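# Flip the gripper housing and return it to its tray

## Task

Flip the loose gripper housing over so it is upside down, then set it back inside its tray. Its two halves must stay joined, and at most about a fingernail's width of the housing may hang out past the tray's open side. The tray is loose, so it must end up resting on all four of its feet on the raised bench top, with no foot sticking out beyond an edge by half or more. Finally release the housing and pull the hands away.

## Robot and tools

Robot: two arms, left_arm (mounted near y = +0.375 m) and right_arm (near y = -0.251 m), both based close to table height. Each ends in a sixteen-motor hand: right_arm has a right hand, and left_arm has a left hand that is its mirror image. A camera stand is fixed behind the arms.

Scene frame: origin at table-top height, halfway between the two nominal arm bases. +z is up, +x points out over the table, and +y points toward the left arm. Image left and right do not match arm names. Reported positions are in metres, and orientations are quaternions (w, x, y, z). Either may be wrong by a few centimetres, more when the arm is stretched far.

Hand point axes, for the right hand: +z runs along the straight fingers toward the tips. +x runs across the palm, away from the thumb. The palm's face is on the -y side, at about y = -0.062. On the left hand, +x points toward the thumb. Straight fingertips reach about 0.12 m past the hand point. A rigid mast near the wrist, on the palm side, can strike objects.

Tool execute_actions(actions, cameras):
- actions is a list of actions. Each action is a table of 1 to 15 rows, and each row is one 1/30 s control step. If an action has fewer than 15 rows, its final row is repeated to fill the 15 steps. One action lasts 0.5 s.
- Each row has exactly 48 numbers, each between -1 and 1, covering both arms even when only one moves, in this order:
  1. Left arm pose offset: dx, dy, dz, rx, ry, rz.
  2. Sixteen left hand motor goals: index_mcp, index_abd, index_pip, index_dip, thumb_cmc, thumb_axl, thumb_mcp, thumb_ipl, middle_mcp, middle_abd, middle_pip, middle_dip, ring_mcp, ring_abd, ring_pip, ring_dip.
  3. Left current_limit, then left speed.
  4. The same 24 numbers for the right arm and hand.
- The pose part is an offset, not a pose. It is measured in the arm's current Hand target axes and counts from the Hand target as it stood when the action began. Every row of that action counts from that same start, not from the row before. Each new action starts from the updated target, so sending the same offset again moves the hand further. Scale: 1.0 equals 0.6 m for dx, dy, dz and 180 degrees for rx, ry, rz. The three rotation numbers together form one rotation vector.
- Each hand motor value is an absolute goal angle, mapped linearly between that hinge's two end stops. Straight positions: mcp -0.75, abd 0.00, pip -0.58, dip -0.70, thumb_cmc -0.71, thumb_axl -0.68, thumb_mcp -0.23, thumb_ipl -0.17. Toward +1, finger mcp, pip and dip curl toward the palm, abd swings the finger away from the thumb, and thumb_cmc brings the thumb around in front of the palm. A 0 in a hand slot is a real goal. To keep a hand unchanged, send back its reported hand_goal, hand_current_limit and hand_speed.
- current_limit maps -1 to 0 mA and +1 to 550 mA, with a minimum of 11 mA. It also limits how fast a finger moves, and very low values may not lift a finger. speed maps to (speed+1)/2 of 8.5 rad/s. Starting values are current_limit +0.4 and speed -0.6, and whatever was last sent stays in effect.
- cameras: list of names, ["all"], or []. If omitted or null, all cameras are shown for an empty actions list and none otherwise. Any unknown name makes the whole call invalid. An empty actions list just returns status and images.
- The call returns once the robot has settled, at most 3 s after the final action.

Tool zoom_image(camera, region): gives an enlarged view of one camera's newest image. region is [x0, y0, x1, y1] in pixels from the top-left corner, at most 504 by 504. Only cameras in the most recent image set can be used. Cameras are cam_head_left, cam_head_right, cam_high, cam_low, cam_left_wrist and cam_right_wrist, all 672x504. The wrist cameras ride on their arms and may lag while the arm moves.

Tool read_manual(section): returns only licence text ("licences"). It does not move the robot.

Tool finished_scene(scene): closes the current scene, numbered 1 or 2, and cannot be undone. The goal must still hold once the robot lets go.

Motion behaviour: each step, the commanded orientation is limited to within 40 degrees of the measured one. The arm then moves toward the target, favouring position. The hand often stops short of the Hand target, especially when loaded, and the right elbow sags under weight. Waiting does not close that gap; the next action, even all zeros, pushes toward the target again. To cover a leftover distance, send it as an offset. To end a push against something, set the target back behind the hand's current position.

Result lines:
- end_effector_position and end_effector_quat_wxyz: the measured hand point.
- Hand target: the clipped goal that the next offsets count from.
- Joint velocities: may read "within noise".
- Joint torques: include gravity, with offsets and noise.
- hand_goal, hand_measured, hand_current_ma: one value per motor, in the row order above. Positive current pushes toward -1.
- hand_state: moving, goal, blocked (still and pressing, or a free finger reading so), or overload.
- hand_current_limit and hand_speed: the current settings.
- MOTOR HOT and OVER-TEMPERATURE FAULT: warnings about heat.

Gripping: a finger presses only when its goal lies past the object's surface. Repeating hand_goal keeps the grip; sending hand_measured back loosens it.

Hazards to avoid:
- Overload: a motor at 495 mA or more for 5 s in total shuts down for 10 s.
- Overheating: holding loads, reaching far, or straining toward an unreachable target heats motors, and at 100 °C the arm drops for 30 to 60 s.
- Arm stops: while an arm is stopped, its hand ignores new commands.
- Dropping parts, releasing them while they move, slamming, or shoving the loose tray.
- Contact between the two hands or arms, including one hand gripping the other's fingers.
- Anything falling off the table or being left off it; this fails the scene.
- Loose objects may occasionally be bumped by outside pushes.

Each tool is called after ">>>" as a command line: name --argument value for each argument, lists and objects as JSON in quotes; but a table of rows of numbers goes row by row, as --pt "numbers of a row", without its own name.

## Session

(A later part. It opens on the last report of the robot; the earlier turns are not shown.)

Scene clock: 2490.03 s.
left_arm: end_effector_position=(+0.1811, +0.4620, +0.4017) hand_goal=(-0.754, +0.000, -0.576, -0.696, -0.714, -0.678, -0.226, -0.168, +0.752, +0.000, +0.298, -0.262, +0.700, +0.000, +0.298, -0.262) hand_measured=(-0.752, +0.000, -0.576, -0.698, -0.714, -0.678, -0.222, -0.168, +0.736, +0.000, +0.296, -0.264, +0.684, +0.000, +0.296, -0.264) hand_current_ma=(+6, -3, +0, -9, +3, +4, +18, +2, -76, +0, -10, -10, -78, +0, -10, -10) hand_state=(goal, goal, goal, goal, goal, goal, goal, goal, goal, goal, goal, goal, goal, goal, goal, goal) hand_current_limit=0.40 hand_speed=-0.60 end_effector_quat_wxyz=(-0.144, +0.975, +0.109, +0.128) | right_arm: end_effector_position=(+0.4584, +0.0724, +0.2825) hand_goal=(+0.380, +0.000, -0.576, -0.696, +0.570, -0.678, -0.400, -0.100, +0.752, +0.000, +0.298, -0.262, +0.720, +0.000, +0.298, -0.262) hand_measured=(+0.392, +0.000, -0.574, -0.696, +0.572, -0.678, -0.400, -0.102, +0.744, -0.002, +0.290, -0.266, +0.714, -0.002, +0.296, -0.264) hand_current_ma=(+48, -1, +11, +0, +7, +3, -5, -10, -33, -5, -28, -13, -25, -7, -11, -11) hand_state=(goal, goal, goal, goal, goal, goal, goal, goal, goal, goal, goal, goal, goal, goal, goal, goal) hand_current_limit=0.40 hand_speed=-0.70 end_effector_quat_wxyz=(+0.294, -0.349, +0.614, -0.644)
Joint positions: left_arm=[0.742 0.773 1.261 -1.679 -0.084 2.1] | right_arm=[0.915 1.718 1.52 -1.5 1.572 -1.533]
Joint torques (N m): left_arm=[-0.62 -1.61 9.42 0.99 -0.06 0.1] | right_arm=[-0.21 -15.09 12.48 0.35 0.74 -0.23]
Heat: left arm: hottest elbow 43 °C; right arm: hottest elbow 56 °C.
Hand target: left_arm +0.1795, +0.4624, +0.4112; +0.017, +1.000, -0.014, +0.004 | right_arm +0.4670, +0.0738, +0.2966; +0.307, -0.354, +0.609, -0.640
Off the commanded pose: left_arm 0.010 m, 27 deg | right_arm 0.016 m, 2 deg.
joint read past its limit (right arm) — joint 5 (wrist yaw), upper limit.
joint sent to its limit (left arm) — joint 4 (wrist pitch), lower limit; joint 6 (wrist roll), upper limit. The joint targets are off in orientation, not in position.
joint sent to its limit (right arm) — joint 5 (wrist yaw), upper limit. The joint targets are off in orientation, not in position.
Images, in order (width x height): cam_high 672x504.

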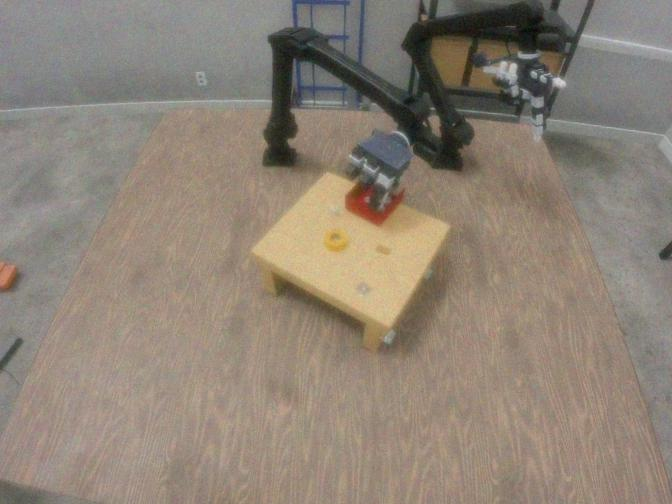

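>>> execute_actions --actions '[[[0,0,0,0,0,0,-0.754,0,-0.576,-0.696,-0.714,-0.678,-0.226,-0.168,0.753,0,0.299,-0.261,0.70,0,0.299,-0.261,0.4,-0.6,-0.004,0.038,0,0,0,0,0.42,0,-0.576,-0.696,0.57,-0.678,-0.36,-0.1,0.753,0,0.299,-0.261,0.72,0,0.299,-0.261,0.4,-0.8]],[[0,0,0,0,0,0,-0.754,0,-0.576,-0.696,-0.714,-0.678,-0.226,-0.168,0.753,0,0.299,-0.261,0.70,0,0.299,-0.261,0.4,-0.6,-0.001,0.01,0,0,0,0,0.44,0,-0.576,-0.696,0.57,-0.678,-0.31,-0.1,0.753,0,0.299,-0.261,0.72,0,0.299,-0.261,0.4,-0.8]]]' --cameras '["cam_right_wrist", "cam_low", "cam_high"]'

>>> zoom_image --camera "cam_low" --region '[200, 150, 400, 300]'

>>> zoom_image --camera "cam_high" --region '[340, 175, 410, 230]'

Scene clock: 2544.93 s.
left_arm: end_effector_position=(+0.1811, +0.4620, +0.4017) hand_goal=(-0.754, +0.000, -0.576, -0.696, -0.714, -0.678, -0.226, -0.168, +0.752, +0.000, +0.298, -0.262, +0.700, +0.000, +0.298, -0.262) hand_measured=(-0.752, +0.000, -0.576, -0.698, -0.714, -0.678, -0.222, -0.168, +0.736, +0.000, +0.296, -0.264, +0.684, +0.000, +0.296, -0.264) hand_current_ma=(+6, -3, +0, -9, +3, +4, +18, +2, -76, +0, -10, -10, -78, +0, -10, -10) hand_state=(goal, goal, goal, goal, goal, goal, goal, goal, goal, goal, goal, goal, goal, goal, goal, goal) hand_current_limit=0.40 hand_speed=-0.60 end_effector_quat_wxyz=(-0.144, +0.975, +0.109, +0.128) | right_arm: end_effector_position=(+0.4606, +0.0716, +0.2805) hand_goal=(+0.440, +0.000, -0.576, -0.696, +0.570, -0.678, -0.310, -0.100, +0.752, +0.000, +0.298, -0.262, +0.720, +0.000, +0.298, -0.262) hand_measured=(+0.432, +0.000, -0.578, -0.696, +0.572, -0.678, -0.312, -0.102, +0.744, -0.002, +0.290, -0.266, +0.714, -0.002, +0.296, -0.264) hand_current_ma=(-38, +0, -6, +0, +7, +3, -11, -10, -33, -5, -28, -13, -25, -7, -11, -11) hand_state=(goal, goal, goal, goal, goal, goal, goal, goal, goal, goal, goal, goal, goal, goal, goal, goal) hand_current_limit=0.40 hand_speed=-0.80 end_effector_quat_wxyz=(+0.294, -0.347, +0.616, -0.644)
Joint positions: left_arm=[0.742 0.773 1.261 -1.679 -0.084 2.1] | right_arm=[0.911 1.722 1.52 -1.496 1.572 -1.528]
Joint torques (N m): left_arm=[-0.32 -1.9 9.42 1.03 -0.07 0.09] | right_arm=[0.79 -13.63 8.5 1.37 0.7 0.11]
Heat: left arm: hottest elbow 43 °C; right arm: hottest elbow 60 °C.
Hand target: left_arm +0.1795, +0.4624, +0.4112; +0.017, +1.000, -0.014, +0.004 | right_arm +0.4676, +0.0742, +0.2678; +0.307, -0.354, +0.609, -0.640
Off the commanded pose: left_arm 0.010 m, 27 deg | right_arm 0.015 m, 2 deg.
joint read past its limit (right arm) — joint 5 (wrist yaw), upper limit.
joint sent to its limit (left arm) — joint 4 (wrist pitch), lower limit; joint 6 (wrist roll), upper limit. The joint targets are off in orientation, not in position.
joint sent to its limit (right arm) — joint 5 (wrist yaw), upper limit. The joint targets still meet the commanded pose.
camera_calibration:
cam_right_wrist: T_world_to_cam=[[0.420006, 0.58257, -0.69585, -0.00591892], [-0.294466, 0.812757, 0.502709, -0.107256], [0.85842, -0.00623656, 0.512909, -0.415776], [0, 0, 0, 1]] pos_world=[0.327813, 0.0880286, 0.263055]
Images, in order (width x height): cam_high 672x504, cam_low 672x504, cam_right_wrist 672x504.

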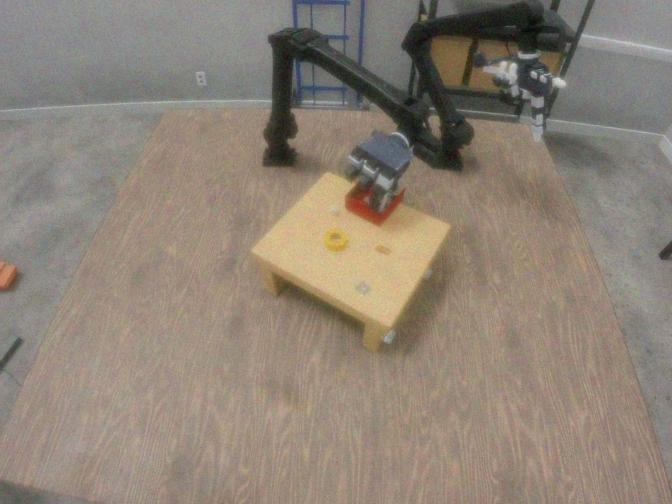

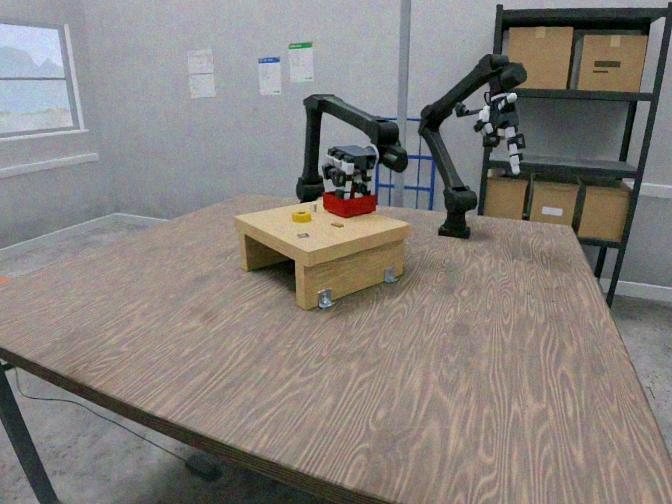

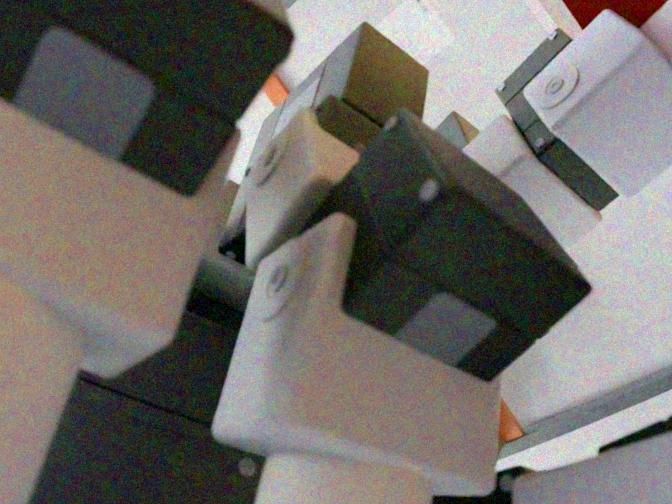

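Scaled by 2.520 from the camera's 672x504 image, which has a finer 960x720 frame.

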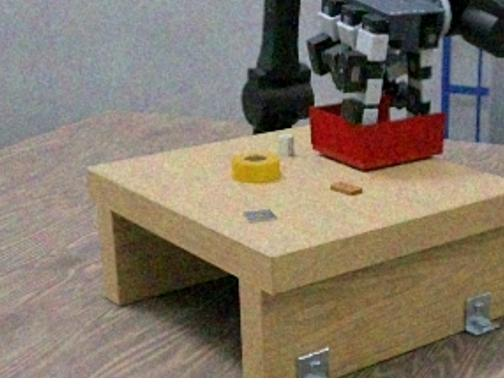

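Scaled by 7.200 from the camera's 672x504 image, which has a finer 960x720 frame.

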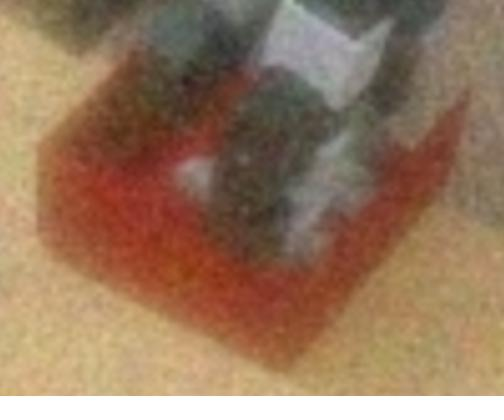

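>>> zoom_image --camera "cam_low" --region '[315, 140, 385, 225]'

Scaled by 5.929 from the camera's 672x504 image, which has a finer 960x720 frame.

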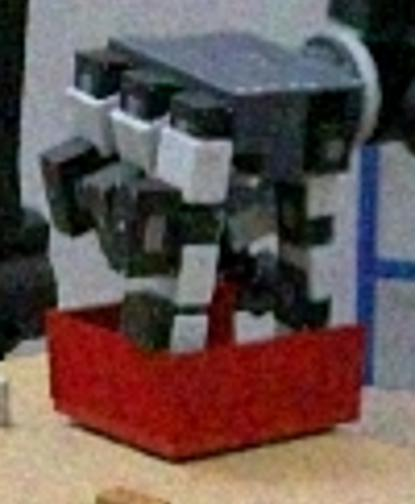

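>>> execute_actions --actions '[[[0,0,0,0,0,0,-0.754,0,-0.576,-0.696,-0.714,-0.678,-0.226,-0.168,0.753,0,0.299,-0.261,0.70,0,0.299,-0.261,0.4,-0.6,0,-0.03,0,0,0,0,0.40,0,-0.576,-0.696,0.57,-0.678,-0.38,-0.1,0.753,0,0.299,-0.261,0.72,0,0.299,-0.261,0.4,-0.8]],[[0,0,0,0,0,0,-0.754,0,-0.576,-0.696,-0.714,-0.678,-0.226,-0.168,0.753,0,0.299,-0.261,0.70,0,0.299,-0.261,0.4,-0.6,-0.005,0.06,0,0,0,0,0.40,0,-0.576,-0.696,0.57,-0.678,-0.40,-0.1,0.753,0,0.299,-0.261,0.72,0,0.299,-0.261,0.4,-0.8]]]' --cameras '["cam_low", "cam_high"]'

>>> zoom_image --camera "cam_low" --region '[315, 140, 385, 225]'

>>> zoom_image --camera "cam_high" --region '[340, 175, 410, 230]'

Scene clock: 2576.17 s.
left_arm: end_effector_position=(+0.1811, +0.4620, +0.4017) hand_goal=(-0.754, +0.000, -0.576, -0.696, -0.714, -0.678, -0.226, -0.168, +0.752, +0.000, +0.298, -0.262, +0.700, +0.000, +0.298, -0.262) hand_measured=(-0.752, +0.000, -0.576, -0.698, -0.714, -0.678, -0.222, -0.168, +0.736, +0.000, +0.296, -0.264, +0.684, +0.000, +0.296, -0.264) hand_current_ma=(+6, -3, +0, -9, +3, +4, +18, +2, -76, +0, -10, -10, -78, +0, -10, -10) hand_state=(goal, goal, goal, goal, goal, goal, goal, goal, goal, goal, goal, goal, goal, goal, goal, goal) hand_current_limit=0.40 hand_speed=-0.60 end_effector_quat_wxyz=(-0.144, +0.975, +0.109, +0.128) | right_arm: end_effector_position=(+0.4630, +0.0749, +0.2762) hand_goal=(+0.400, +0.000, -0.576, -0.696, +0.570, -0.678, -0.400, -0.100, +0.752, +0.000, +0.298, -0.262, +0.720, +0.000, +0.298, -0.262) hand_measured=(+0.400, +0.008, -0.580, -0.694, +0.572, -0.678, -0.400, -0.102, +0.744, -0.002, +0.290, -0.266, +0.714, -0.002, +0.296, -0.264) hand_current_ma=(+3, +25, -17, +9, +10, +3, +1, -9, -33, -5, -28, -13, -25, -7, -11, -11) hand_state=(goal, goal, goal, goal, goal, goal, goal, goal, goal, goal, goal, goal, goal, goal, goal, goal) hand_current_limit=0.40 hand_speed=-0.80 end_effector_quat_wxyz=(+0.306, -0.335, +0.622, -0.638)
Joint positions: left_arm=[0.742 0.773 1.261 -1.679 -0.084 2.1] | right_arm=[0.911 1.725 1.511 -1.478 1.572 -1.498]
Joint torques (N m): left_arm=[-0.5 -1.79 9.46 1.06 -0.07 0.11] | right_arm=[0.15 -11.87 7.17 1.22 0.76 0.06]
Heat: left arm: hottest elbow 43 °C; right arm: hottest elbow 58 °C.
Hand target: left_arm +0.1795, +0.4624, +0.4112; +0.017, +1.000, -0.014, +0.004 | right_arm +0.4686, +0.0754, +0.2495; +0.307, -0.354, +0.609, -0.640
Off the commanded pose: left_arm 0.010 m, 27 deg | right_arm 0.027 m, 3 deg.
joint read past its limit (right arm) — joint 5 (wrist yaw), upper limit.
joint sent to its limit (left arm) — joint 4 (wrist pitch), lower limit; joint 6 (wrist roll), upper limit. The joint targets are off in orientation, not in position.
joint sent to its limit (right arm) — joint 5 (wrist yaw), upper limit. The joint targets still meet the commanded pose.
Images, in order (width x height): cam_high 672x504, cam_low 672x504.

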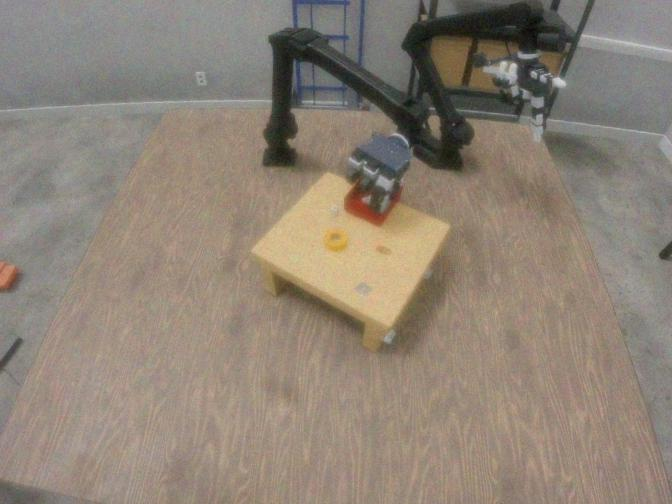

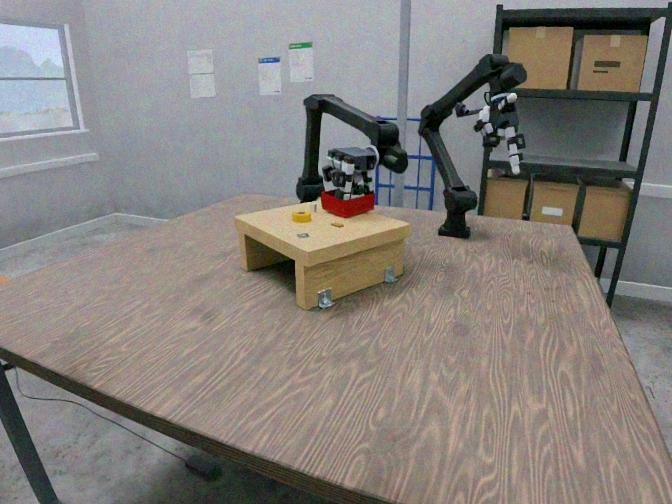

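Scaled by 5.929 from the camera's 672x504 image, which has a finer 960x720 frame.

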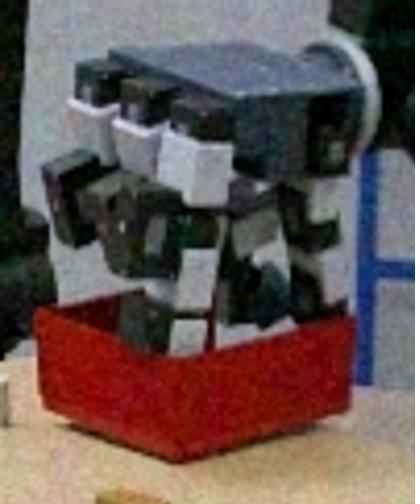

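Scaled by 7.200 from the camera's 672x504 image, which has a finer 960x720 frame.

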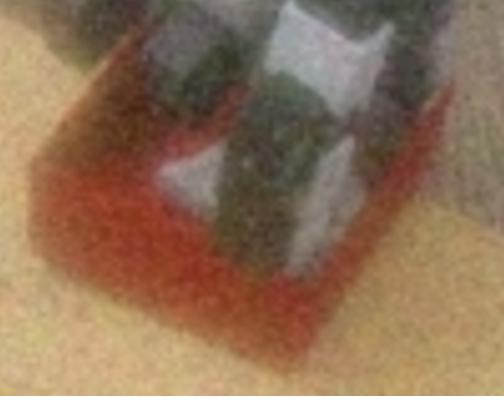

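>>> execute_actions --actions '[[[0,0,0,0,0,0,-0.754,0,-0.576,-0.696,-0.714,-0.678,-0.226,-0.168,0.753,0,0.299,-0.261,0.70,0,0.299,-0.261,0.4,-0.6,0,-0.035,0,0,0,0,0.43,0,-0.576,-0.696,0.57,-0.678,-0.34,-0.1,0.753,0,0.299,-0.261,0.72,0,0.299,-0.261,0.4,-0.85]],[[0,0,0,0,0,0,-0.754,0,-0.576,-0.696,-0.714,-0.678,-0.226,-0.168,0.753,0,0.299,-0.261,0.70,0,0.299,-0.261,0.4,-0.6,0,0,0,0,0,0,0.48,0,-0.576,-0.696,0.57,-0.678,-0.28,-0.1,0.753,0,0.299,-0.261,0.72,0,0.299,-0.261,0.4,-0.85]],[[0,0,0,0,0,0,-0.754,0,-0.576,-0.696,-0.714,-0.678,-0.226,-0.168,0.753,0,0.299,-0.261,0.70,0,0.299,-0.261,0.4,-0.6,0,0,0,0,0,0,0.52,0,-0.576,-0.696,0.57,-0.678,-0.24,-0.1,0.753,0,0.299,-0.261,0.72,0,0.299,-0.261,0.4,-0.85]]]' --cameras '["cam_low", "cam_high"]'

>>> zoom_image --camera "cam_low" --region '[315, 140, 385, 225]'

>>> zoom_image --camera "cam_high" --region '[340, 175, 410, 230]'

Scene clock: 2592.43 s.
left_arm: end_effector_position=(+0.1811, +0.4620, +0.4017) hand_goal=(-0.754, +0.000, -0.576, -0.696, -0.714, -0.678, -0.226, -0.168, +0.752, +0.000, +0.298, -0.262, +0.700, +0.000, +0.298, -0.262) hand_measured=(-0.752, +0.000, -0.576, -0.698, -0.714, -0.678, -0.222, -0.168, +0.736, +0.000, +0.296, -0.264, +0.684, +0.000, +0.296, -0.264) hand_current_ma=(+6, -3, +0, -9, +3, +4, +18, +2, -76, +0, -10, -10, -78, +0, -10, -10) hand_state=(goal, goal, goal, goal, goal, goal, goal, goal, goal, goal, goal, goal, goal, goal, goal, goal) hand_current_limit=0.40 hand_speed=-0.60 end_effector_quat_wxyz=(-0.144, +0.975, +0.109, +0.128) | right_arm: end_effector_position=(+0.4652, +0.0744, +0.2768) hand_goal=(+0.520, +0.000, -0.576, -0.696, +0.570, -0.678, -0.240, -0.100, +0.752, +0.000, +0.298, -0.262, +0.720, +0.000, +0.298, -0.262) hand_measured=(+0.472, -0.002, -0.598, -0.694, +0.572, -0.678, -0.248, -0.102, +0.744, -0.002, +0.290, -0.266, +0.714, -0.002, +0.296, -0.264) hand_current_ma=(-226, -6, -95, +9, +9, +3, -41, -12, -33, -5, -28, -13, -25, -7, -11, -11) hand_state=(blocked, goal, blocked, goal, goal, goal, goal, goal, goal, goal, goal, goal, goal, goal, goal, goal) hand_current_limit=0.40 hand_speed=-0.85 end_effector_quat_wxyz=(+0.307, -0.331, +0.624, -0.637)
Joint positions: left_arm=[0.742 0.773 1.261 -1.679 -0.084 2.1] | right_arm=[0.907 1.725 1.513 -1.47 1.572 -1.498]
Joint torques (N m): left_arm=[-0.62 -1.61 9.48 1.02 -0.04 0.11] | right_arm=[0.97 -12.4 10.65 0.21 0.69 -0.18]
Heat: left arm: hottest elbow 43 °C; right arm: hottest elbow 57 °C.
Hand target: left_arm +0.1795, +0.4624, +0.4112; +0.017, +1.000, -0.014, +0.004 | right_arm +0.4694, +0.0769, +0.2704; +0.307, -0.354, +0.609, -0.640
Off the commanded pose: left_arm 0.010 m, 27 deg | right_arm 0.008 m, 3 deg.
joint read past its limit (right arm) — joint 5 (wrist yaw), upper limit.
joint sent to its limit (left arm) — joint 4 (wrist pitch), lower limit; joint 6 (wrist roll), upper limit. The joint targets are off in orientation, not in position.
joint sent to its limit (right arm) — joint 5 (wrist yaw), upper limit. The joint targets still meet the commanded pose.
Images, in order (width x height): cam_high 672x504, cam_low 672x504.

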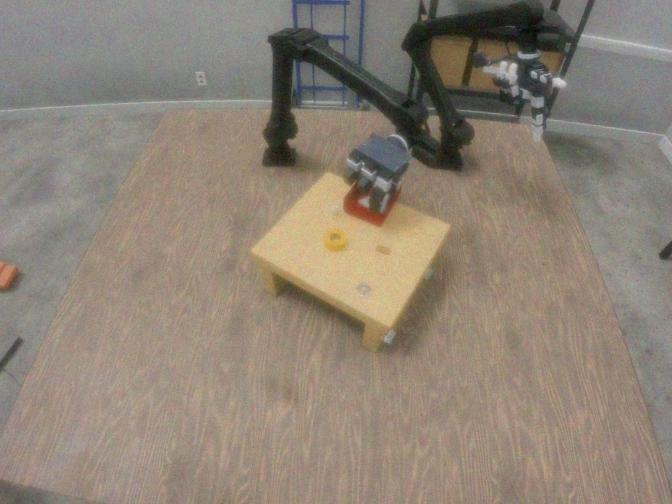

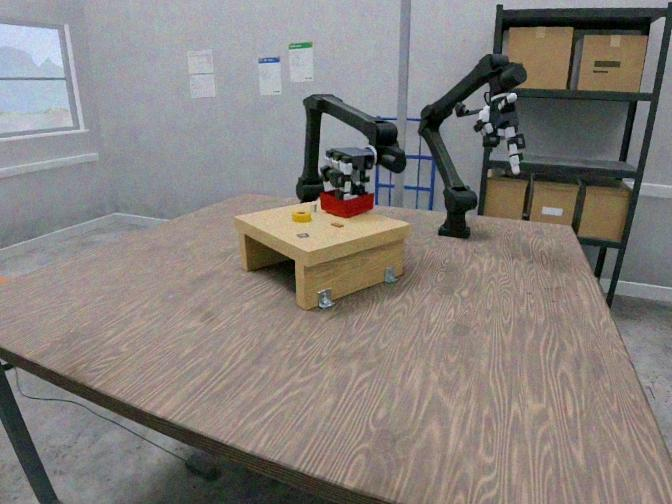

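Scaled by 5.929 from the camera's 672x504 image, which has a finer 960x720 frame.

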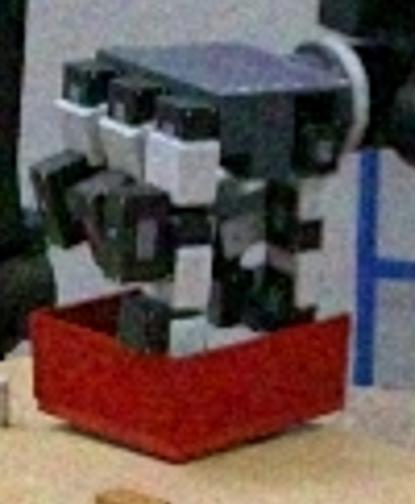

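Scaled by 7.200 from the camera's 672x504 image, which has a finer 960x720 frame.

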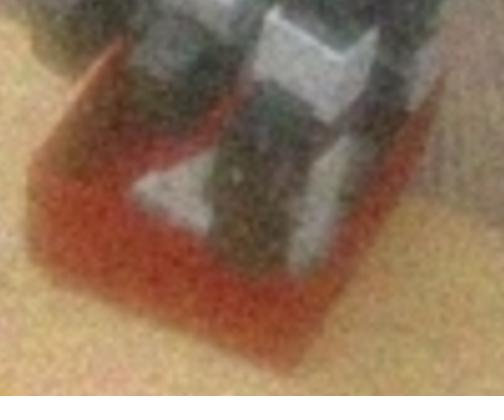

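>>> execute_actions --actions '[[[0,0,0,0,0,0,-0.754,0,-0.576,-0.696,-0.714,-0.678,-0.226,-0.168,0.753,0,0.299,-0.261,0.70,0,0.299,-0.261,0.4,-0.6,0,0,0,0,0,0,0.54,0,-0.576,-0.696,0.57,-0.678,-0.20,-0.1,0.753,0,0.299,-0.261,0.72,0,0.299,-0.261,0.4,-0.85]],[[0,0,0,0,0,0,-0.754,0,-0.576,-0.696,-0.714,-0.678,-0.226,-0.168,0.753,0,0.299,-0.261,0.70,0,0.299,-0.261,0.4,-0.6,0,0,0,0,0,0,0.56,0,-0.576,-0.696,0.57,-0.678,-0.16,-0.1,0.753,0,0.299,-0.261,0.72,0,0.299,-0.261,0.4,-0.85]]]' --cameras '[]'

Scene clock: 2600.87 s.
left_arm: end_effector_position=(+0.1811, +0.4620, +0.4017) hand_goal=(-0.754, +0.000, -0.576, -0.696, -0.714, -0.678, -0.226, -0.168, +0.752, +0.000, +0.298, -0.262, +0.700, +0.000, +0.298, -0.262) hand_measured=(-0.752, +0.000, -0.576, -0.698, -0.714, -0.678, -0.222, -0.168, +0.736, +0.000, +0.296, -0.264, +0.684, +0.000, +0.296, -0.264) hand_current_ma=(+6, -3, +0, -9, +3, +4, +18, +2, -76, +0, -10, -10, -78, +0, -10, -10) hand_state=(goal, goal, goal, goal, goal, goal, goal, goal, goal, goal, goal, goal, goal, goal, goal, goal) hand_current_limit=0.40 hand_speed=-0.60 end_effector_quat_wxyz=(-0.144, +0.975, +0.109, +0.128) | right_arm: end_effector_position=(+0.4654, +0.0744, +0.2769) hand_goal=(+0.560, +0.000, -0.576, -0.696, +0.570, -0.678, -0.160, -0.100, +0.752, +0.000, +0.298, -0.262, +0.720, +0.000, +0.298, -0.262) hand_measured=(+0.478, -0.002, -0.604, -0.702, +0.578, -0.678, -0.202, -0.110, +0.744, -0.002, +0.290, -0.266, +0.714, -0.002, +0.296, -0.264) hand_current_ma=(-385, -8, -125, -20, +31, +3, -250, -55, -33, -5, -28, -13, -25, -7, -11, -11) hand_state=(blocked, goal, blocked, goal, goal, goal, blocked, goal, goal, goal, goal, goal, goal, goal, goal, goal) hand_current_limit=0.40 hand_speed=-0.85 end_effector_quat_wxyz=(+0.308, -0.331, +0.624, -0.637)
Joint positions: left_arm=[0.742 0.773 1.261 -1.679 -0.084 2.1] | right_arm=[0.907 1.725 1.513 -1.469 1.572 -1.498]
Joint torques (N m): left_arm=[-0.79 -1.55 9.44 1.02 -0.06 0.1] | right_arm=[1.2 -12.22 10.62 0.14 0.76 -0.21]
Heat: left arm: hottest elbow 43 °C; right arm: hottest elbow 57 °C.
Hand target: left_arm +0.1795, +0.4624, +0.4112; +0.017, +1.000, -0.014, +0.004 | right_arm +0.4693, +0.0770, +0.2704; +0.307, -0.354, +0.609, -0.640
Off the commanded pose: left_arm 0.010 m, 27 deg | right_arm 0.008 m, 3 deg.
joint read past its limit (right arm) — joint 5 (wrist yaw), upper limit.
joint sent to its limit (left arm) — joint 4 (wrist pitch), lower limit; joint 6 (wrist roll), upper limit. The joint targets are off in orientation, not in position.
joint sent to its limit (right arm) — joint 5 (wrist yaw), upper limit. The joint targets still meet the commanded pose.
No camera images: "cameras" was empty.

>>> execute_actions --actions '[[[0,0,0,0,0,0,-0.754,0,-0.576,-0.696,-0.714,-0.678,-0.226,-0.168,0.753,0,0.299,-0.261,0.70,0,0.299,-0.261,0.4,-0.6,0,-0.035,0,0,0,0,0.57,0,-0.576,-0.696,0.57,-0.678,-0.15,-0.1,0.753,0,0.299,-0.261,0.72,0,0.299,-0.261,0.4,-0.85]],[[0,0,0,0,0,0,-0.754,0,-0.576,-0.696,-0.714,-0.678,-0.226,-0.168,0.753,0,0.299,-0.261,0.70,0,0.299,-0.261,0.4,-0.6,0,-0.005,0.03,0,0,0,0.57,0,-0.576,-0.696,0.57,-0.678,-0.15,-0.1,0.753,0,0.299,-0.261,0.72,0,0.299,-0.261,0.4,-0.85]]]' --cameras '["cam_low", "cam_high"]'

>>> zoom_image --camera "cam_low" --region '[315, 140, 385, 225]'

>>> zoom_image --camera "cam_high" --region '[340, 175, 410, 230]'

Scene clock: 2614.00 s.
left_arm: end_effector_position=(+0.1811, +0.4620, +0.4017) hand_goal=(-0.754, +0.000, -0.576, -0.696, -0.714, -0.678, -0.226, -0.168, +0.752, +0.000, +0.298, -0.262, +0.700, +0.000, +0.298, -0.262) hand_measured=(-0.752, +0.000, -0.576, -0.698, -0.714, -0.678, -0.222, -0.168, +0.736, +0.000, +0.296, -0.264, +0.684, +0.000, +0.296, -0.264) hand_current_ma=(+6, -3, +0, -9, +3, +4, +18, +2, -76, +0, -10, -10, -78, +0, -10, -10) hand_state=(goal, goal, goal, goal, goal, goal, goal, goal, goal, goal, goal, goal, goal, goal, goal, goal) hand_current_limit=0.40 hand_speed=-0.60 end_effector_quat_wxyz=(-0.144, +0.975, +0.109, +0.128) | right_arm: end_effector_position=(+0.4756, +0.0629, +0.2831) hand_goal=(+0.570, +0.000, -0.576, -0.696, +0.570, -0.678, -0.150, -0.100, +0.752, +0.000, +0.298, -0.262, +0.720, +0.000, +0.298, -0.262) hand_measured=(+0.570, -0.002, -0.578, -0.698, +0.572, -0.678, -0.152, -0.102, +0.744, -0.002, +0.290, -0.266, +0.714, -0.002, +0.296, -0.264) hand_current_ma=(+0, -5, -5, -9, +8, +3, -15, -14, -33, -5, -28, -13, -25, -7, -11, -11) hand_state=(goal, goal, goal, goal, goal, goal, goal, goal, goal, goal, goal, goal, goal, goal, goal, goal) hand_current_limit=0.40 hand_speed=-0.85 end_effector_quat_wxyz=(+0.284, -0.336, +0.622, -0.648)
Joint positions: left_arm=[0.742 0.773 1.261 -1.679 -0.084 2.1] | right_arm=[0.879 1.734 1.544 -1.481 1.572 -1.553]
Joint torques (N m): left_arm=[-0.62 -1.55 9.29 1.09 -0.06 0.09] | right_arm=[-0.21 -13.86 13.61 0.47 0.71 -0.18]
Heat: left arm: hottest elbow 43 °C; right arm: hottest elbow 57 °C.
Hand target: left_arm +0.1795, +0.4624, +0.4112; +0.017, +1.000, -0.014, +0.004 | right_arm +0.4852, +0.0685, +0.2945; +0.307, -0.354, +0.609, -0.640
Off the commanded pose: left_arm 0.010 m, 27 deg | right_arm 0.016 m, 4 deg.
joint read past its limit (right arm) — joint 5 (wrist yaw), upper limit.
joint sent to its limit (left arm) — joint 4 (wrist pitch), lower limit; joint 6 (wrist roll), upper limit. The joint targets are off in orientation, not in position.
joint sent to its limit (right arm) — joint 5 (wrist yaw), upper limit. The joint targets are off in orientation, not in position.
Images, in order (width x height): cam_high 672x504, cam_low 672x504.

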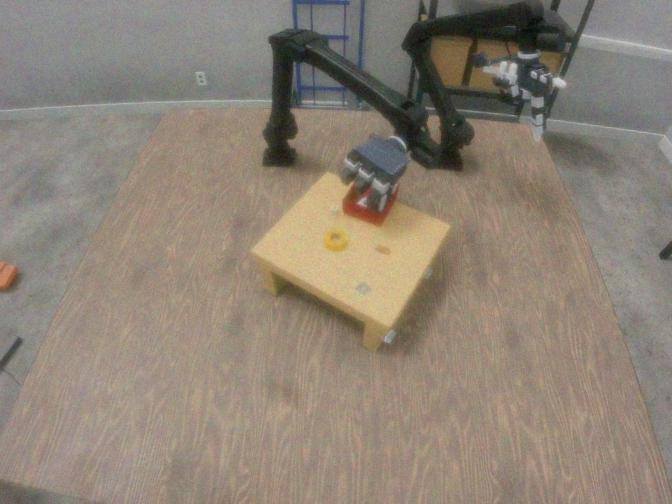

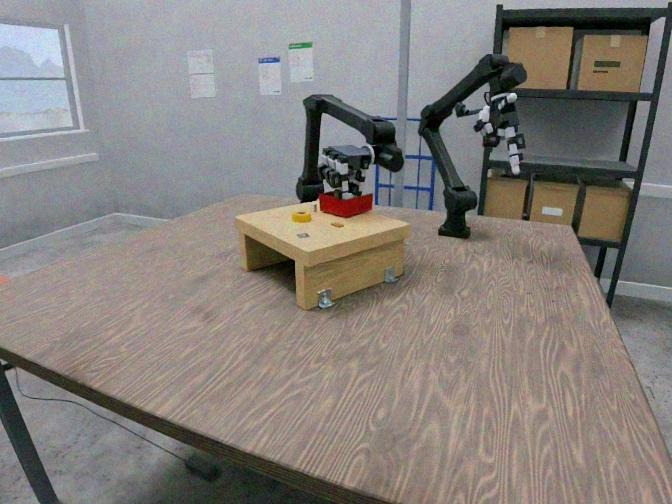

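Scaled by 5.929 from the camera's 672x504 image, which has a finer 960x720 frame.

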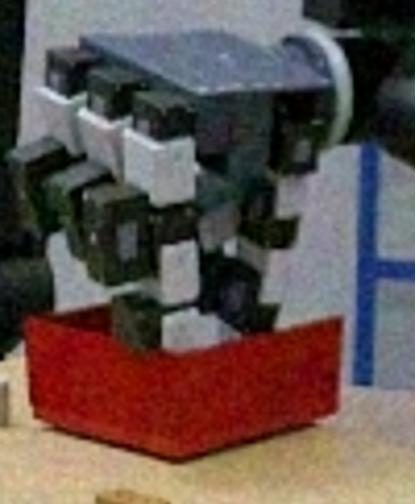

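Scaled by 7.200 from the camera's 672x504 image, which has a finer 960x720 frame.

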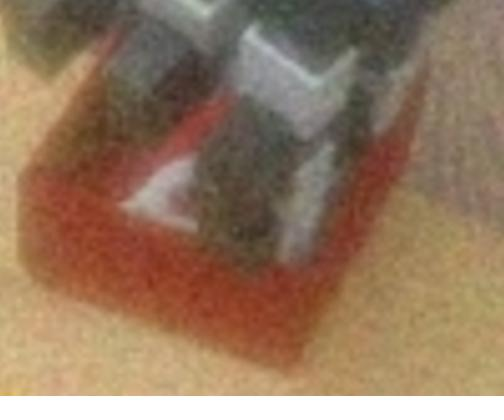

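>>> execute_actions --actions '[[[0,0,0,0,0,0,-0.754,0,-0.576,-0.696,-0.714,-0.678,-0.226,-0.168,0.753,0,0.299,-0.261,0.70,0,0.299,-0.261,0.4,-0.6,0.006,-0.1,-0.005,0,0,0,0.42,0,-0.576,-0.696,0.57,-0.678,-0.40,-0.1,0.753,0,0.299,-0.261,0.72,0,0.299,-0.261,0.4,-0.5]],[[0,0,0,0,0,0,-0.754,0,-0.576,-0.696,-0.714,-0.678,-0.226,-0.168,0.753,0,0.299,-0.261,0.70,0,0.299,-0.261,0.4,-0.6,0.006,-0.09,0,0,0,0,0.42,0,-0.576,-0.696,0.57,-0.678,-0.40,-0.1,0.753,0,0.299,-0.261,0.72,0,0.299,-0.261,0.4,-0.5]],[[0,0,0,0,0,0,-0.754,0,-0.576,-0.696,-0.714,-0.678,-0.226,-0.168,0.753,0,0.299,-0.261,0.70,0,0.299,-0.261,0.4,-0.6,0.0612,0.0108,0.0358,-0.0019,0.0109,0,0.42,0,-0.576,-0.696,0.57,-0.678,-0.40,-0.1,0.753,0,0.299,-0.261,0.72,0,0.299,-0.261,0.4,-0.5]],[[0,0,0,0,0,0,-0.754,0,-0.576,-0.696,-0.714,-0.678,-0.226,-0.168,0.753,0,0.299,-0.261,0.70,0,0.299,-0.261,0.4,-0.6,0.06,0.0107,0.0382,-0.0019,0.0109,0,0.42,0,-0.576,-0.696,0.57,-0.678,-0.40,-0.1,0.753,0,0.299,-0.261,0.72,0,0.299,-0.261,0.4,-0.5]],[[0,0,0,0,0,0,-0.754,0,-0.576,-0.696,-0.714,-0.678,-0.226,-0.168,0.753,0,0.299,-0.261,0.70,0,0.299,-0.261,0.4,-0.6,0.0673,0.0118,0.0403,-0.0029,0.0164,0,0.42,0,-0.576,-0.696,0.57,-0.678,-0.40,-0.1,0.753,0,0.299,-0.261,0.72,0,0.299,-0.261,0.4,-0.5]]]' --cameras '["cam_head_left", "cam_high"]'

>>> zoom_image --camera "cam_head_left" --region '[200, 200, 340, 340]'

Scene clock: 2637.67 s.
left_arm: end_effector_position=(+0.1811, +0.4620, +0.4017) hand_goal=(-0.754, +0.000, -0.576, -0.696, -0.714, -0.678, -0.226, -0.168, +0.752, +0.000, +0.298, -0.262, +0.700, +0.000, +0.298, -0.262) hand_measured=(-0.752, +0.000, -0.576, -0.698, -0.714, -0.678, -0.222, -0.168, +0.736, +0.000, +0.296, -0.264, +0.684, +0.000, +0.296, -0.264) hand_current_ma=(+6, -3, +0, -9, +3, +4, +18, +2, -76, +0, -10, -10, -78, +0, -10, -10) hand_state=(goal, goal, goal, goal, goal, goal, goal, goal, goal, goal, goal, goal, goal, goal, goal, goal) hand_current_limit=0.40 hand_speed=-0.60 end_effector_quat_wxyz=(-0.144, +0.975, +0.109, +0.128) | right_arm: end_effector_position=(+0.4726, -0.0578, +0.3875) hand_goal=(+0.420, +0.000, -0.576, -0.696, +0.570, -0.678, -0.400, -0.100, +0.752, +0.000, +0.298, -0.262, +0.720, +0.000, +0.298, -0.262) hand_measured=(+0.424, -0.002, -0.576, -0.698, +0.570, -0.678, -0.398, -0.102, +0.744, -0.002, +0.290, -0.266, +0.714, -0.002, +0.296, -0.264) hand_current_ma=(+15, -5, +1, -5, +0, +3, +13, -10, -32, -5, -28, -13, -24, -7, -11, -11) hand_state=(goal, goal, goal, goal, goal, goal, goal, goal, goal, goal, goal, goal, goal, goal, goal, goal) hand_current_limit=0.40 hand_speed=-0.50 end_effector_quat_wxyz=(+0.219, -0.298, +0.642, -0.672)
Joint positions: left_arm=[0.742 0.773 1.261 -1.679 -0.084 2.1] | right_arm=[0.72 1.534 1.574 -1.607 1.569 -1.694]
Joint torques (N m): left_arm=[-0.32 -1.85 9.33 1.02 -0.04 0.09] | right_arm=[0.85 -14.27 9.16 1.05 0.85 0.1]
Heat: left arm: hottest elbow 43 °C; right arm: hottest elbow 65 °C.
Hand target: left_arm +0.1795, +0.4624, +0.4112; +0.017, +1.000, -0.014, +0.004 | right_arm +0.4708, -0.0605, +0.3981; +0.267, -0.318, +0.633, -0.654
Off the commanded pose: left_arm 0.010 m, 27 deg | right_arm 0.011 m, 6 deg.
joint read past its limit (right arm) — joint 5 (wrist yaw), upper limit.
joint sent to its limit (left arm) — joint 4 (wrist pitch), lower limit; joint 6 (wrist roll), upper limit. The joint targets are off in orientation, not in position.
joint sent to its limit (right arm) — joint 5 (wrist yaw), upper limit. The joint targets are off in orientation, not in position.
Images, in order (width x height): cam_head_left 672x504, cam_high 672x504.

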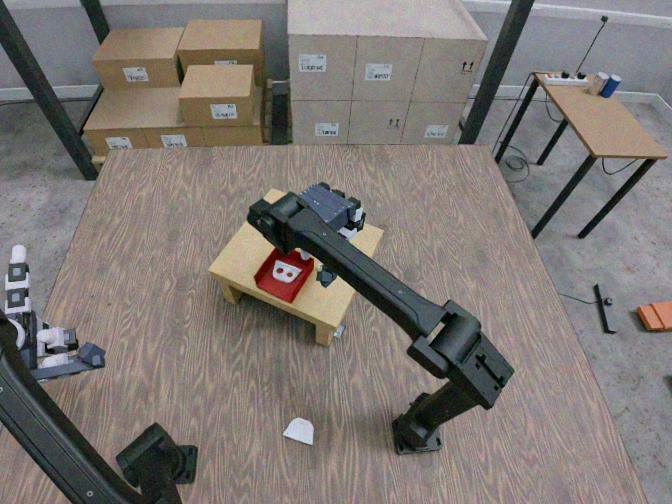

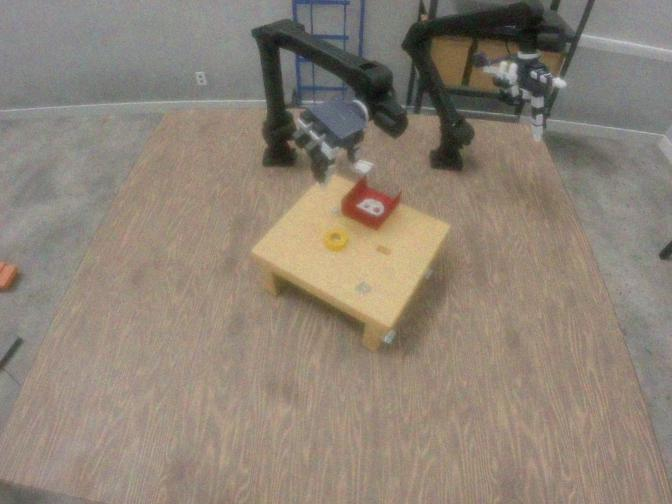

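Scaled by 3.600 from the camera's 672x504 image, which has a finer 960x720 frame.

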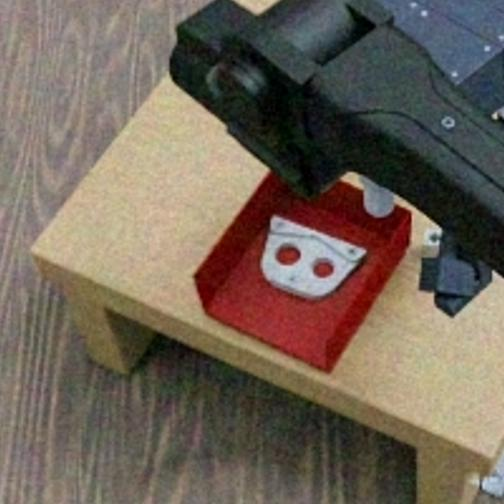

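>>> execute_actions --actions '[[[0,0,0,0,0,0,-0.754,0,-0.576,-0.696,-0.714,-0.678,-0.226,-0.168,0.753,0,0.299,-0.261,0.70,0,0.299,-0.261,0.4,-0.6,-0.0652,-0.0115,-0.0638,0.0029,-0.0164,0,0.42,0,-0.576,-0.696,0.57,-0.678,-0.45,-0.1,0.42,0,-0.576,-0.696,0.72,0,0.299,-0.261,0.4,-0.7]],[[0,0,0,0,0,0,-0.754,0,-0.576,-0.696,-0.714,-0.678,-0.226,-0.168,0.753,0,0.299,-0.261,0.70,0,0.299,-0.261,0.4,-0.6,-0.0487,-0.0103,-0.0602,0.0019,-0.0109,0,0.42,0,-0.576,-0.696,0.57,-0.678,-0.45,-0.1,0.42,0,-0.576,-0.696,0.72,0,0.299,-0.261,0.4,-0.7]],[[0,0,0,0,0,0,-0.754,0,-0.576,-0.696,-0.714,-0.678,-0.226,-0.168,0.753,0,0.299,-0.261,0.70,0,0.299,-0.261,0.4,-0.6,-0.045,-0.0107,-0.0582,0.0019,-0.0109,0.012,0.42,0,-0.576,-0.696,0.57,-0.678,-0.45,-0.1,0.42,0,-0.576,-0.696,0.72,0,0.299,-0.261,0.4,-0.7]]]' --cameras '["cam_high"]'

>>> zoom_image --camera "cam_high" --region '[320, 120, 440, 240]'

Scene clock: 2704.30 s.
left_arm: end_effector_position=(+0.1811, +0.4620, +0.4017) hand_goal=(-0.754, +0.000, -0.576, -0.696, -0.714, -0.678, -0.226, -0.168, +0.752, +0.000, +0.298, -0.262, +0.700, +0.000, +0.298, -0.262) hand_measured=(-0.752, +0.000, -0.576, -0.698, -0.714, -0.678, -0.222, -0.168, +0.736, +0.000, +0.296, -0.264, +0.684, +0.000, +0.296, -0.264) hand_current_ma=(+6, -3, +0, -9, +3, +4, +18, +2, -76, +0, -10, -10, -78, +0, -10, -10) hand_state=(goal, goal, goal, goal, goal, goal, goal, goal, goal, goal, goal, goal, goal, goal, goal, goal) hand_current_limit=0.40 hand_speed=-0.60 end_effector_quat_wxyz=(-0.144, +0.975, +0.109, +0.128) | right_arm: end_effector_position=(+0.4364, +0.0731, +0.3948) hand_goal=(+0.420, +0.000, -0.576, -0.696, +0.570, -0.678, -0.450, -0.100, +0.420, +0.000, -0.576, -0.696, +0.720, +0.000, +0.298, -0.262) hand_measured=(+0.422, -0.002, -0.576, -0.698, +0.570, -0.678, -0.446, -0.102, +0.422, -0.002, -0.572, -0.694, +0.714, -0.002, +0.296, -0.264) hand_current_ma=(+9, -5, +1, -5, +0, +3, +15, -9, +12, -5, +13, +10, -23, -7, -11, -11) hand_state=(goal, goal, goal, goal, goal, goal, goal, goal, goal, goal, goal, goal, goal, goal, goal, goal) hand_current_limit=0.40 hand_speed=-0.70 end_effector_quat_wxyz=(+0.306, -0.360, +0.609, -0.637)
Joint positions: left_arm=[0.742 0.773 1.261 -1.679 -0.084 2.1] | right_arm=[0.951 1.617 1.69 -1.602 1.569 -1.699]
Joint torques (N m): left_arm=[-0.44 -2.02 9.39 1.14 -0.05 0.1] | right_arm=[1.03 -11.75 13.98 1.29 0.93 -0.11]
Heat: left arm: hottest elbow 44 °C; right arm: hottest elbow 58 °C.
Hand target: left_arm +0.1795, +0.4624, +0.4112; +0.017, +1.000, -0.014, +0.004 | right_arm +0.4458, +0.0828, +0.4099; +0.320, -0.343, +0.615, -0.634
Off the commanded pose: left_arm 0.010 m, 27 deg | right_arm 0.020 m, 3 deg.
joint read past its limit (right arm) — joint 5 (wrist yaw), upper limit.
joint sent to its limit (left arm) — joint 4 (wrist pitch), lower limit; joint 6 (wrist roll), upper limit. The joint targets are off in orientation, not in position.
joint sent to its limit (right arm) — joint 5 (wrist yaw), upper limit. The joint targets still meet the commanded pose.
Images, in order (width x height): cam_high 672x504.

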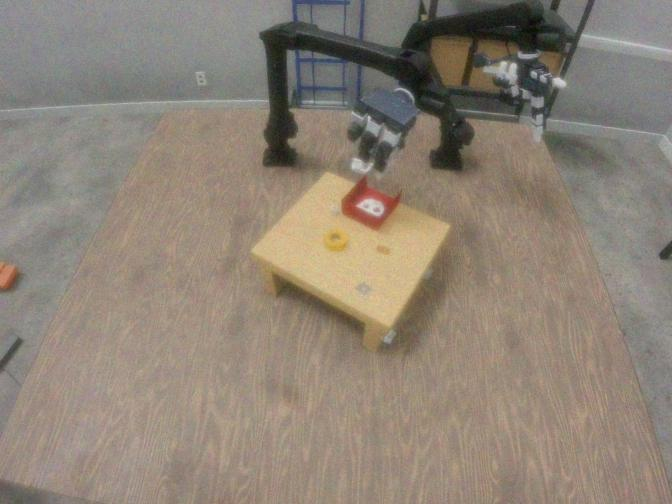

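Scaled by 4.200 from the camera's 672x504 image, which has a finer 960x720 frame.

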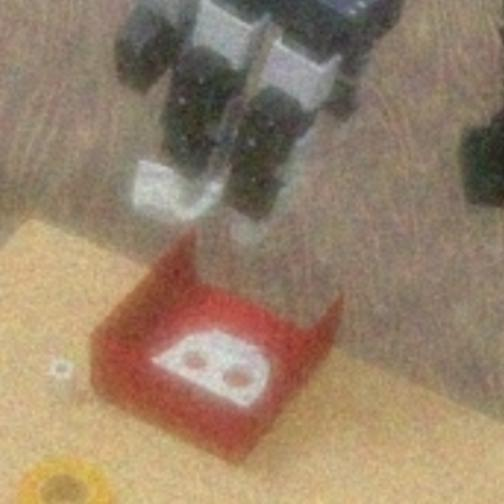

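>>> execute_actions --actions '[[[0,0,0,0,0,0,-0.754,0,-0.576,-0.696,-0.714,-0.678,-0.226,-0.168,0.753,0,0.299,-0.261,0.70,0,0.299,-0.261,0.4,-0.6,-0.004,0.085,0,0,0,0,0.42,0,-0.576,-0.696,0.57,-0.678,-0.45,-0.1,0.42,0,-0.576,-0.696,0.72,0,0.299,-0.261,0.4,-0.7]],[[0,0,0,0,0,0,-0.754,0,-0.576,-0.696,-0.714,-0.678,-0.226,-0.168,0.753,0,0.299,-0.261,0.70,0,0.299,-0.261,0.4,-0.6,-0.003,0.07,0,0,0,0,0.42,0,-0.576,-0.696,0.57,-0.678,-0.45,-0.1,0.42,0,-0.576,-0.696,0.72,0,0.299,-0.261,0.4,-0.7]]]' --cameras '["cam_high", "cam_low"]'

>>> zoom_image --camera "cam_high" --region '[330, 150, 420, 240]'

>>> zoom_image --camera "cam_low" --region '[315, 140, 385, 225]'

Scene clock: 2715.87 s.
left_arm: end_effector_position=(+0.1811, +0.4620, +0.4017) hand_goal=(-0.754, +0.000, -0.576, -0.696, -0.714, -0.678, -0.226, -0.168, +0.752, +0.000, +0.298, -0.262, +0.700, +0.000, +0.298, -0.262) hand_measured=(-0.752, +0.000, -0.576, -0.698, -0.714, -0.678, -0.222, -0.168, +0.736, +0.000, +0.296, -0.264, +0.684, +0.000, +0.296, -0.264) hand_current_ma=(+6, -3, +0, -9, +3, +4, +18, +2, -76, +0, -10, -10, -78, +0, -10, -10) hand_state=(goal, goal, goal, goal, goal, goal, goal, goal, goal, goal, goal, goal, goal, goal, goal, goal) hand_current_limit=0.40 hand_speed=-0.60 end_effector_quat_wxyz=(-0.144, +0.975, +0.109, +0.128) | right_arm: end_effector_position=(+0.4411, +0.0802, +0.3174) hand_goal=(+0.420, +0.000, -0.576, -0.696, +0.570, -0.678, -0.450, -0.100, +0.420, +0.000, -0.576, -0.696, +0.720, +0.000, +0.298, -0.262) hand_measured=(+0.422, -0.002, -0.576, -0.698, +0.570, -0.678, -0.446, -0.102, +0.422, -0.002, -0.572, -0.694, +0.714, -0.002, +0.296, -0.264) hand_current_ma=(+9, -5, +1, -5, +0, +3, +15, -9, +12, -5, +13, +10, -23, -7, -11, -11) hand_state=(goal, goal, goal, goal, goal, goal, goal, goal, goal, goal, goal, goal, goal, goal, goal, goal) hand_current_limit=0.40 hand_speed=-0.70 end_effector_quat_wxyz=(+0.311, -0.355, +0.612, -0.634)
Joint positions: left_arm=[0.742 0.773 1.261 -1.679 -0.084 2.1] | right_arm=[0.951 1.658 1.537 -1.495 1.569 -1.596]
Joint torques (N m): left_arm=[-0.62 -1.96 9.33 1.07 -0.08 0.11] | right_arm=[0.97 -13.86 9.14 1.35 0.89 0.09]
Heat: left arm: hottest elbow 44 °C; right arm: hottest elbow 63 °C.
Hand target: left_arm +0.1795, +0.4624, +0.4112; +0.017, +1.000, -0.014, +0.004 | right_arm +0.4466, +0.0826, +0.3166; +0.319, -0.343, +0.615, -0.634
Off the commanded pose: left_arm 0.010 m, 27 deg | right_arm 0.006 m, 2 deg.
joint read past its limit (right arm) — joint 5 (wrist yaw), upper limit.
joint sent to its limit (left arm) — joint 4 (wrist pitch), lower limit; joint 6 (wrist roll), upper limit. The joint targets are off in orientation, not in position.
joint sent to its limit (right arm) — joint 5 (wrist yaw), upper limit. The joint targets still meet the commanded pose.
Images, in order (width x height): cam_high 672x504, cam_low 672x504.

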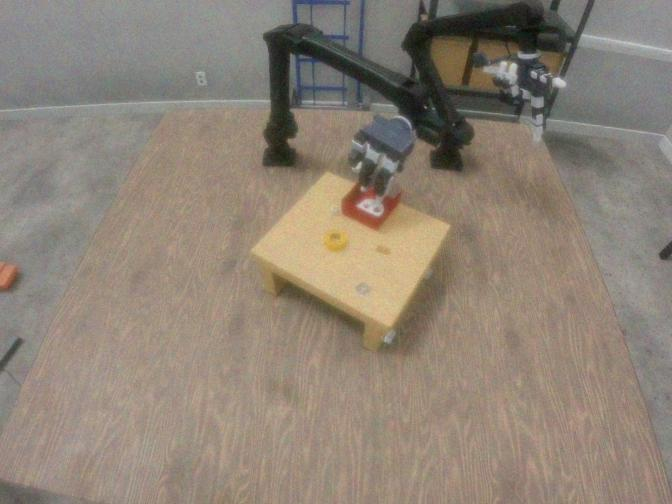

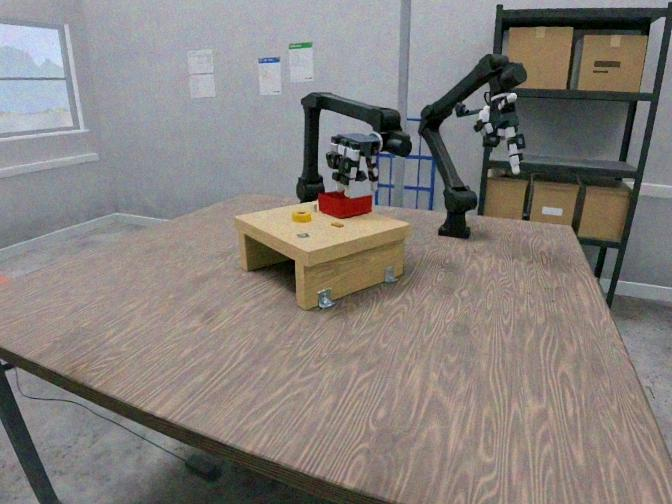

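Scaled by 5.600 from the camera's 672x504 image, which has a finer 960x720 frame.

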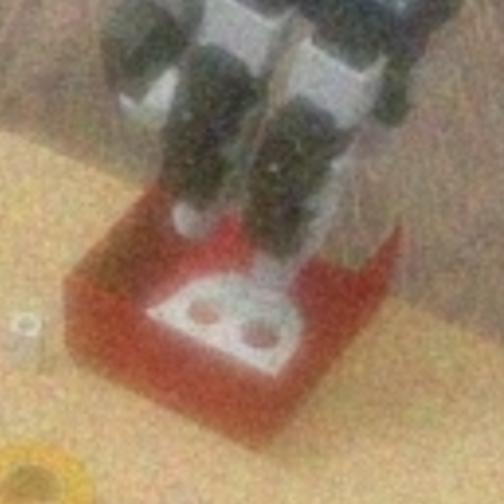

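Scaled by 5.929 from the camera's 672x504 image, which has a finer 960x720 frame.

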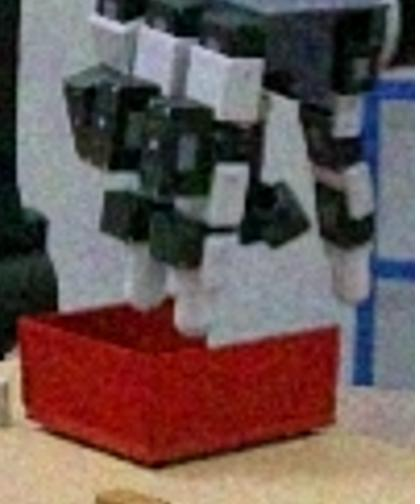

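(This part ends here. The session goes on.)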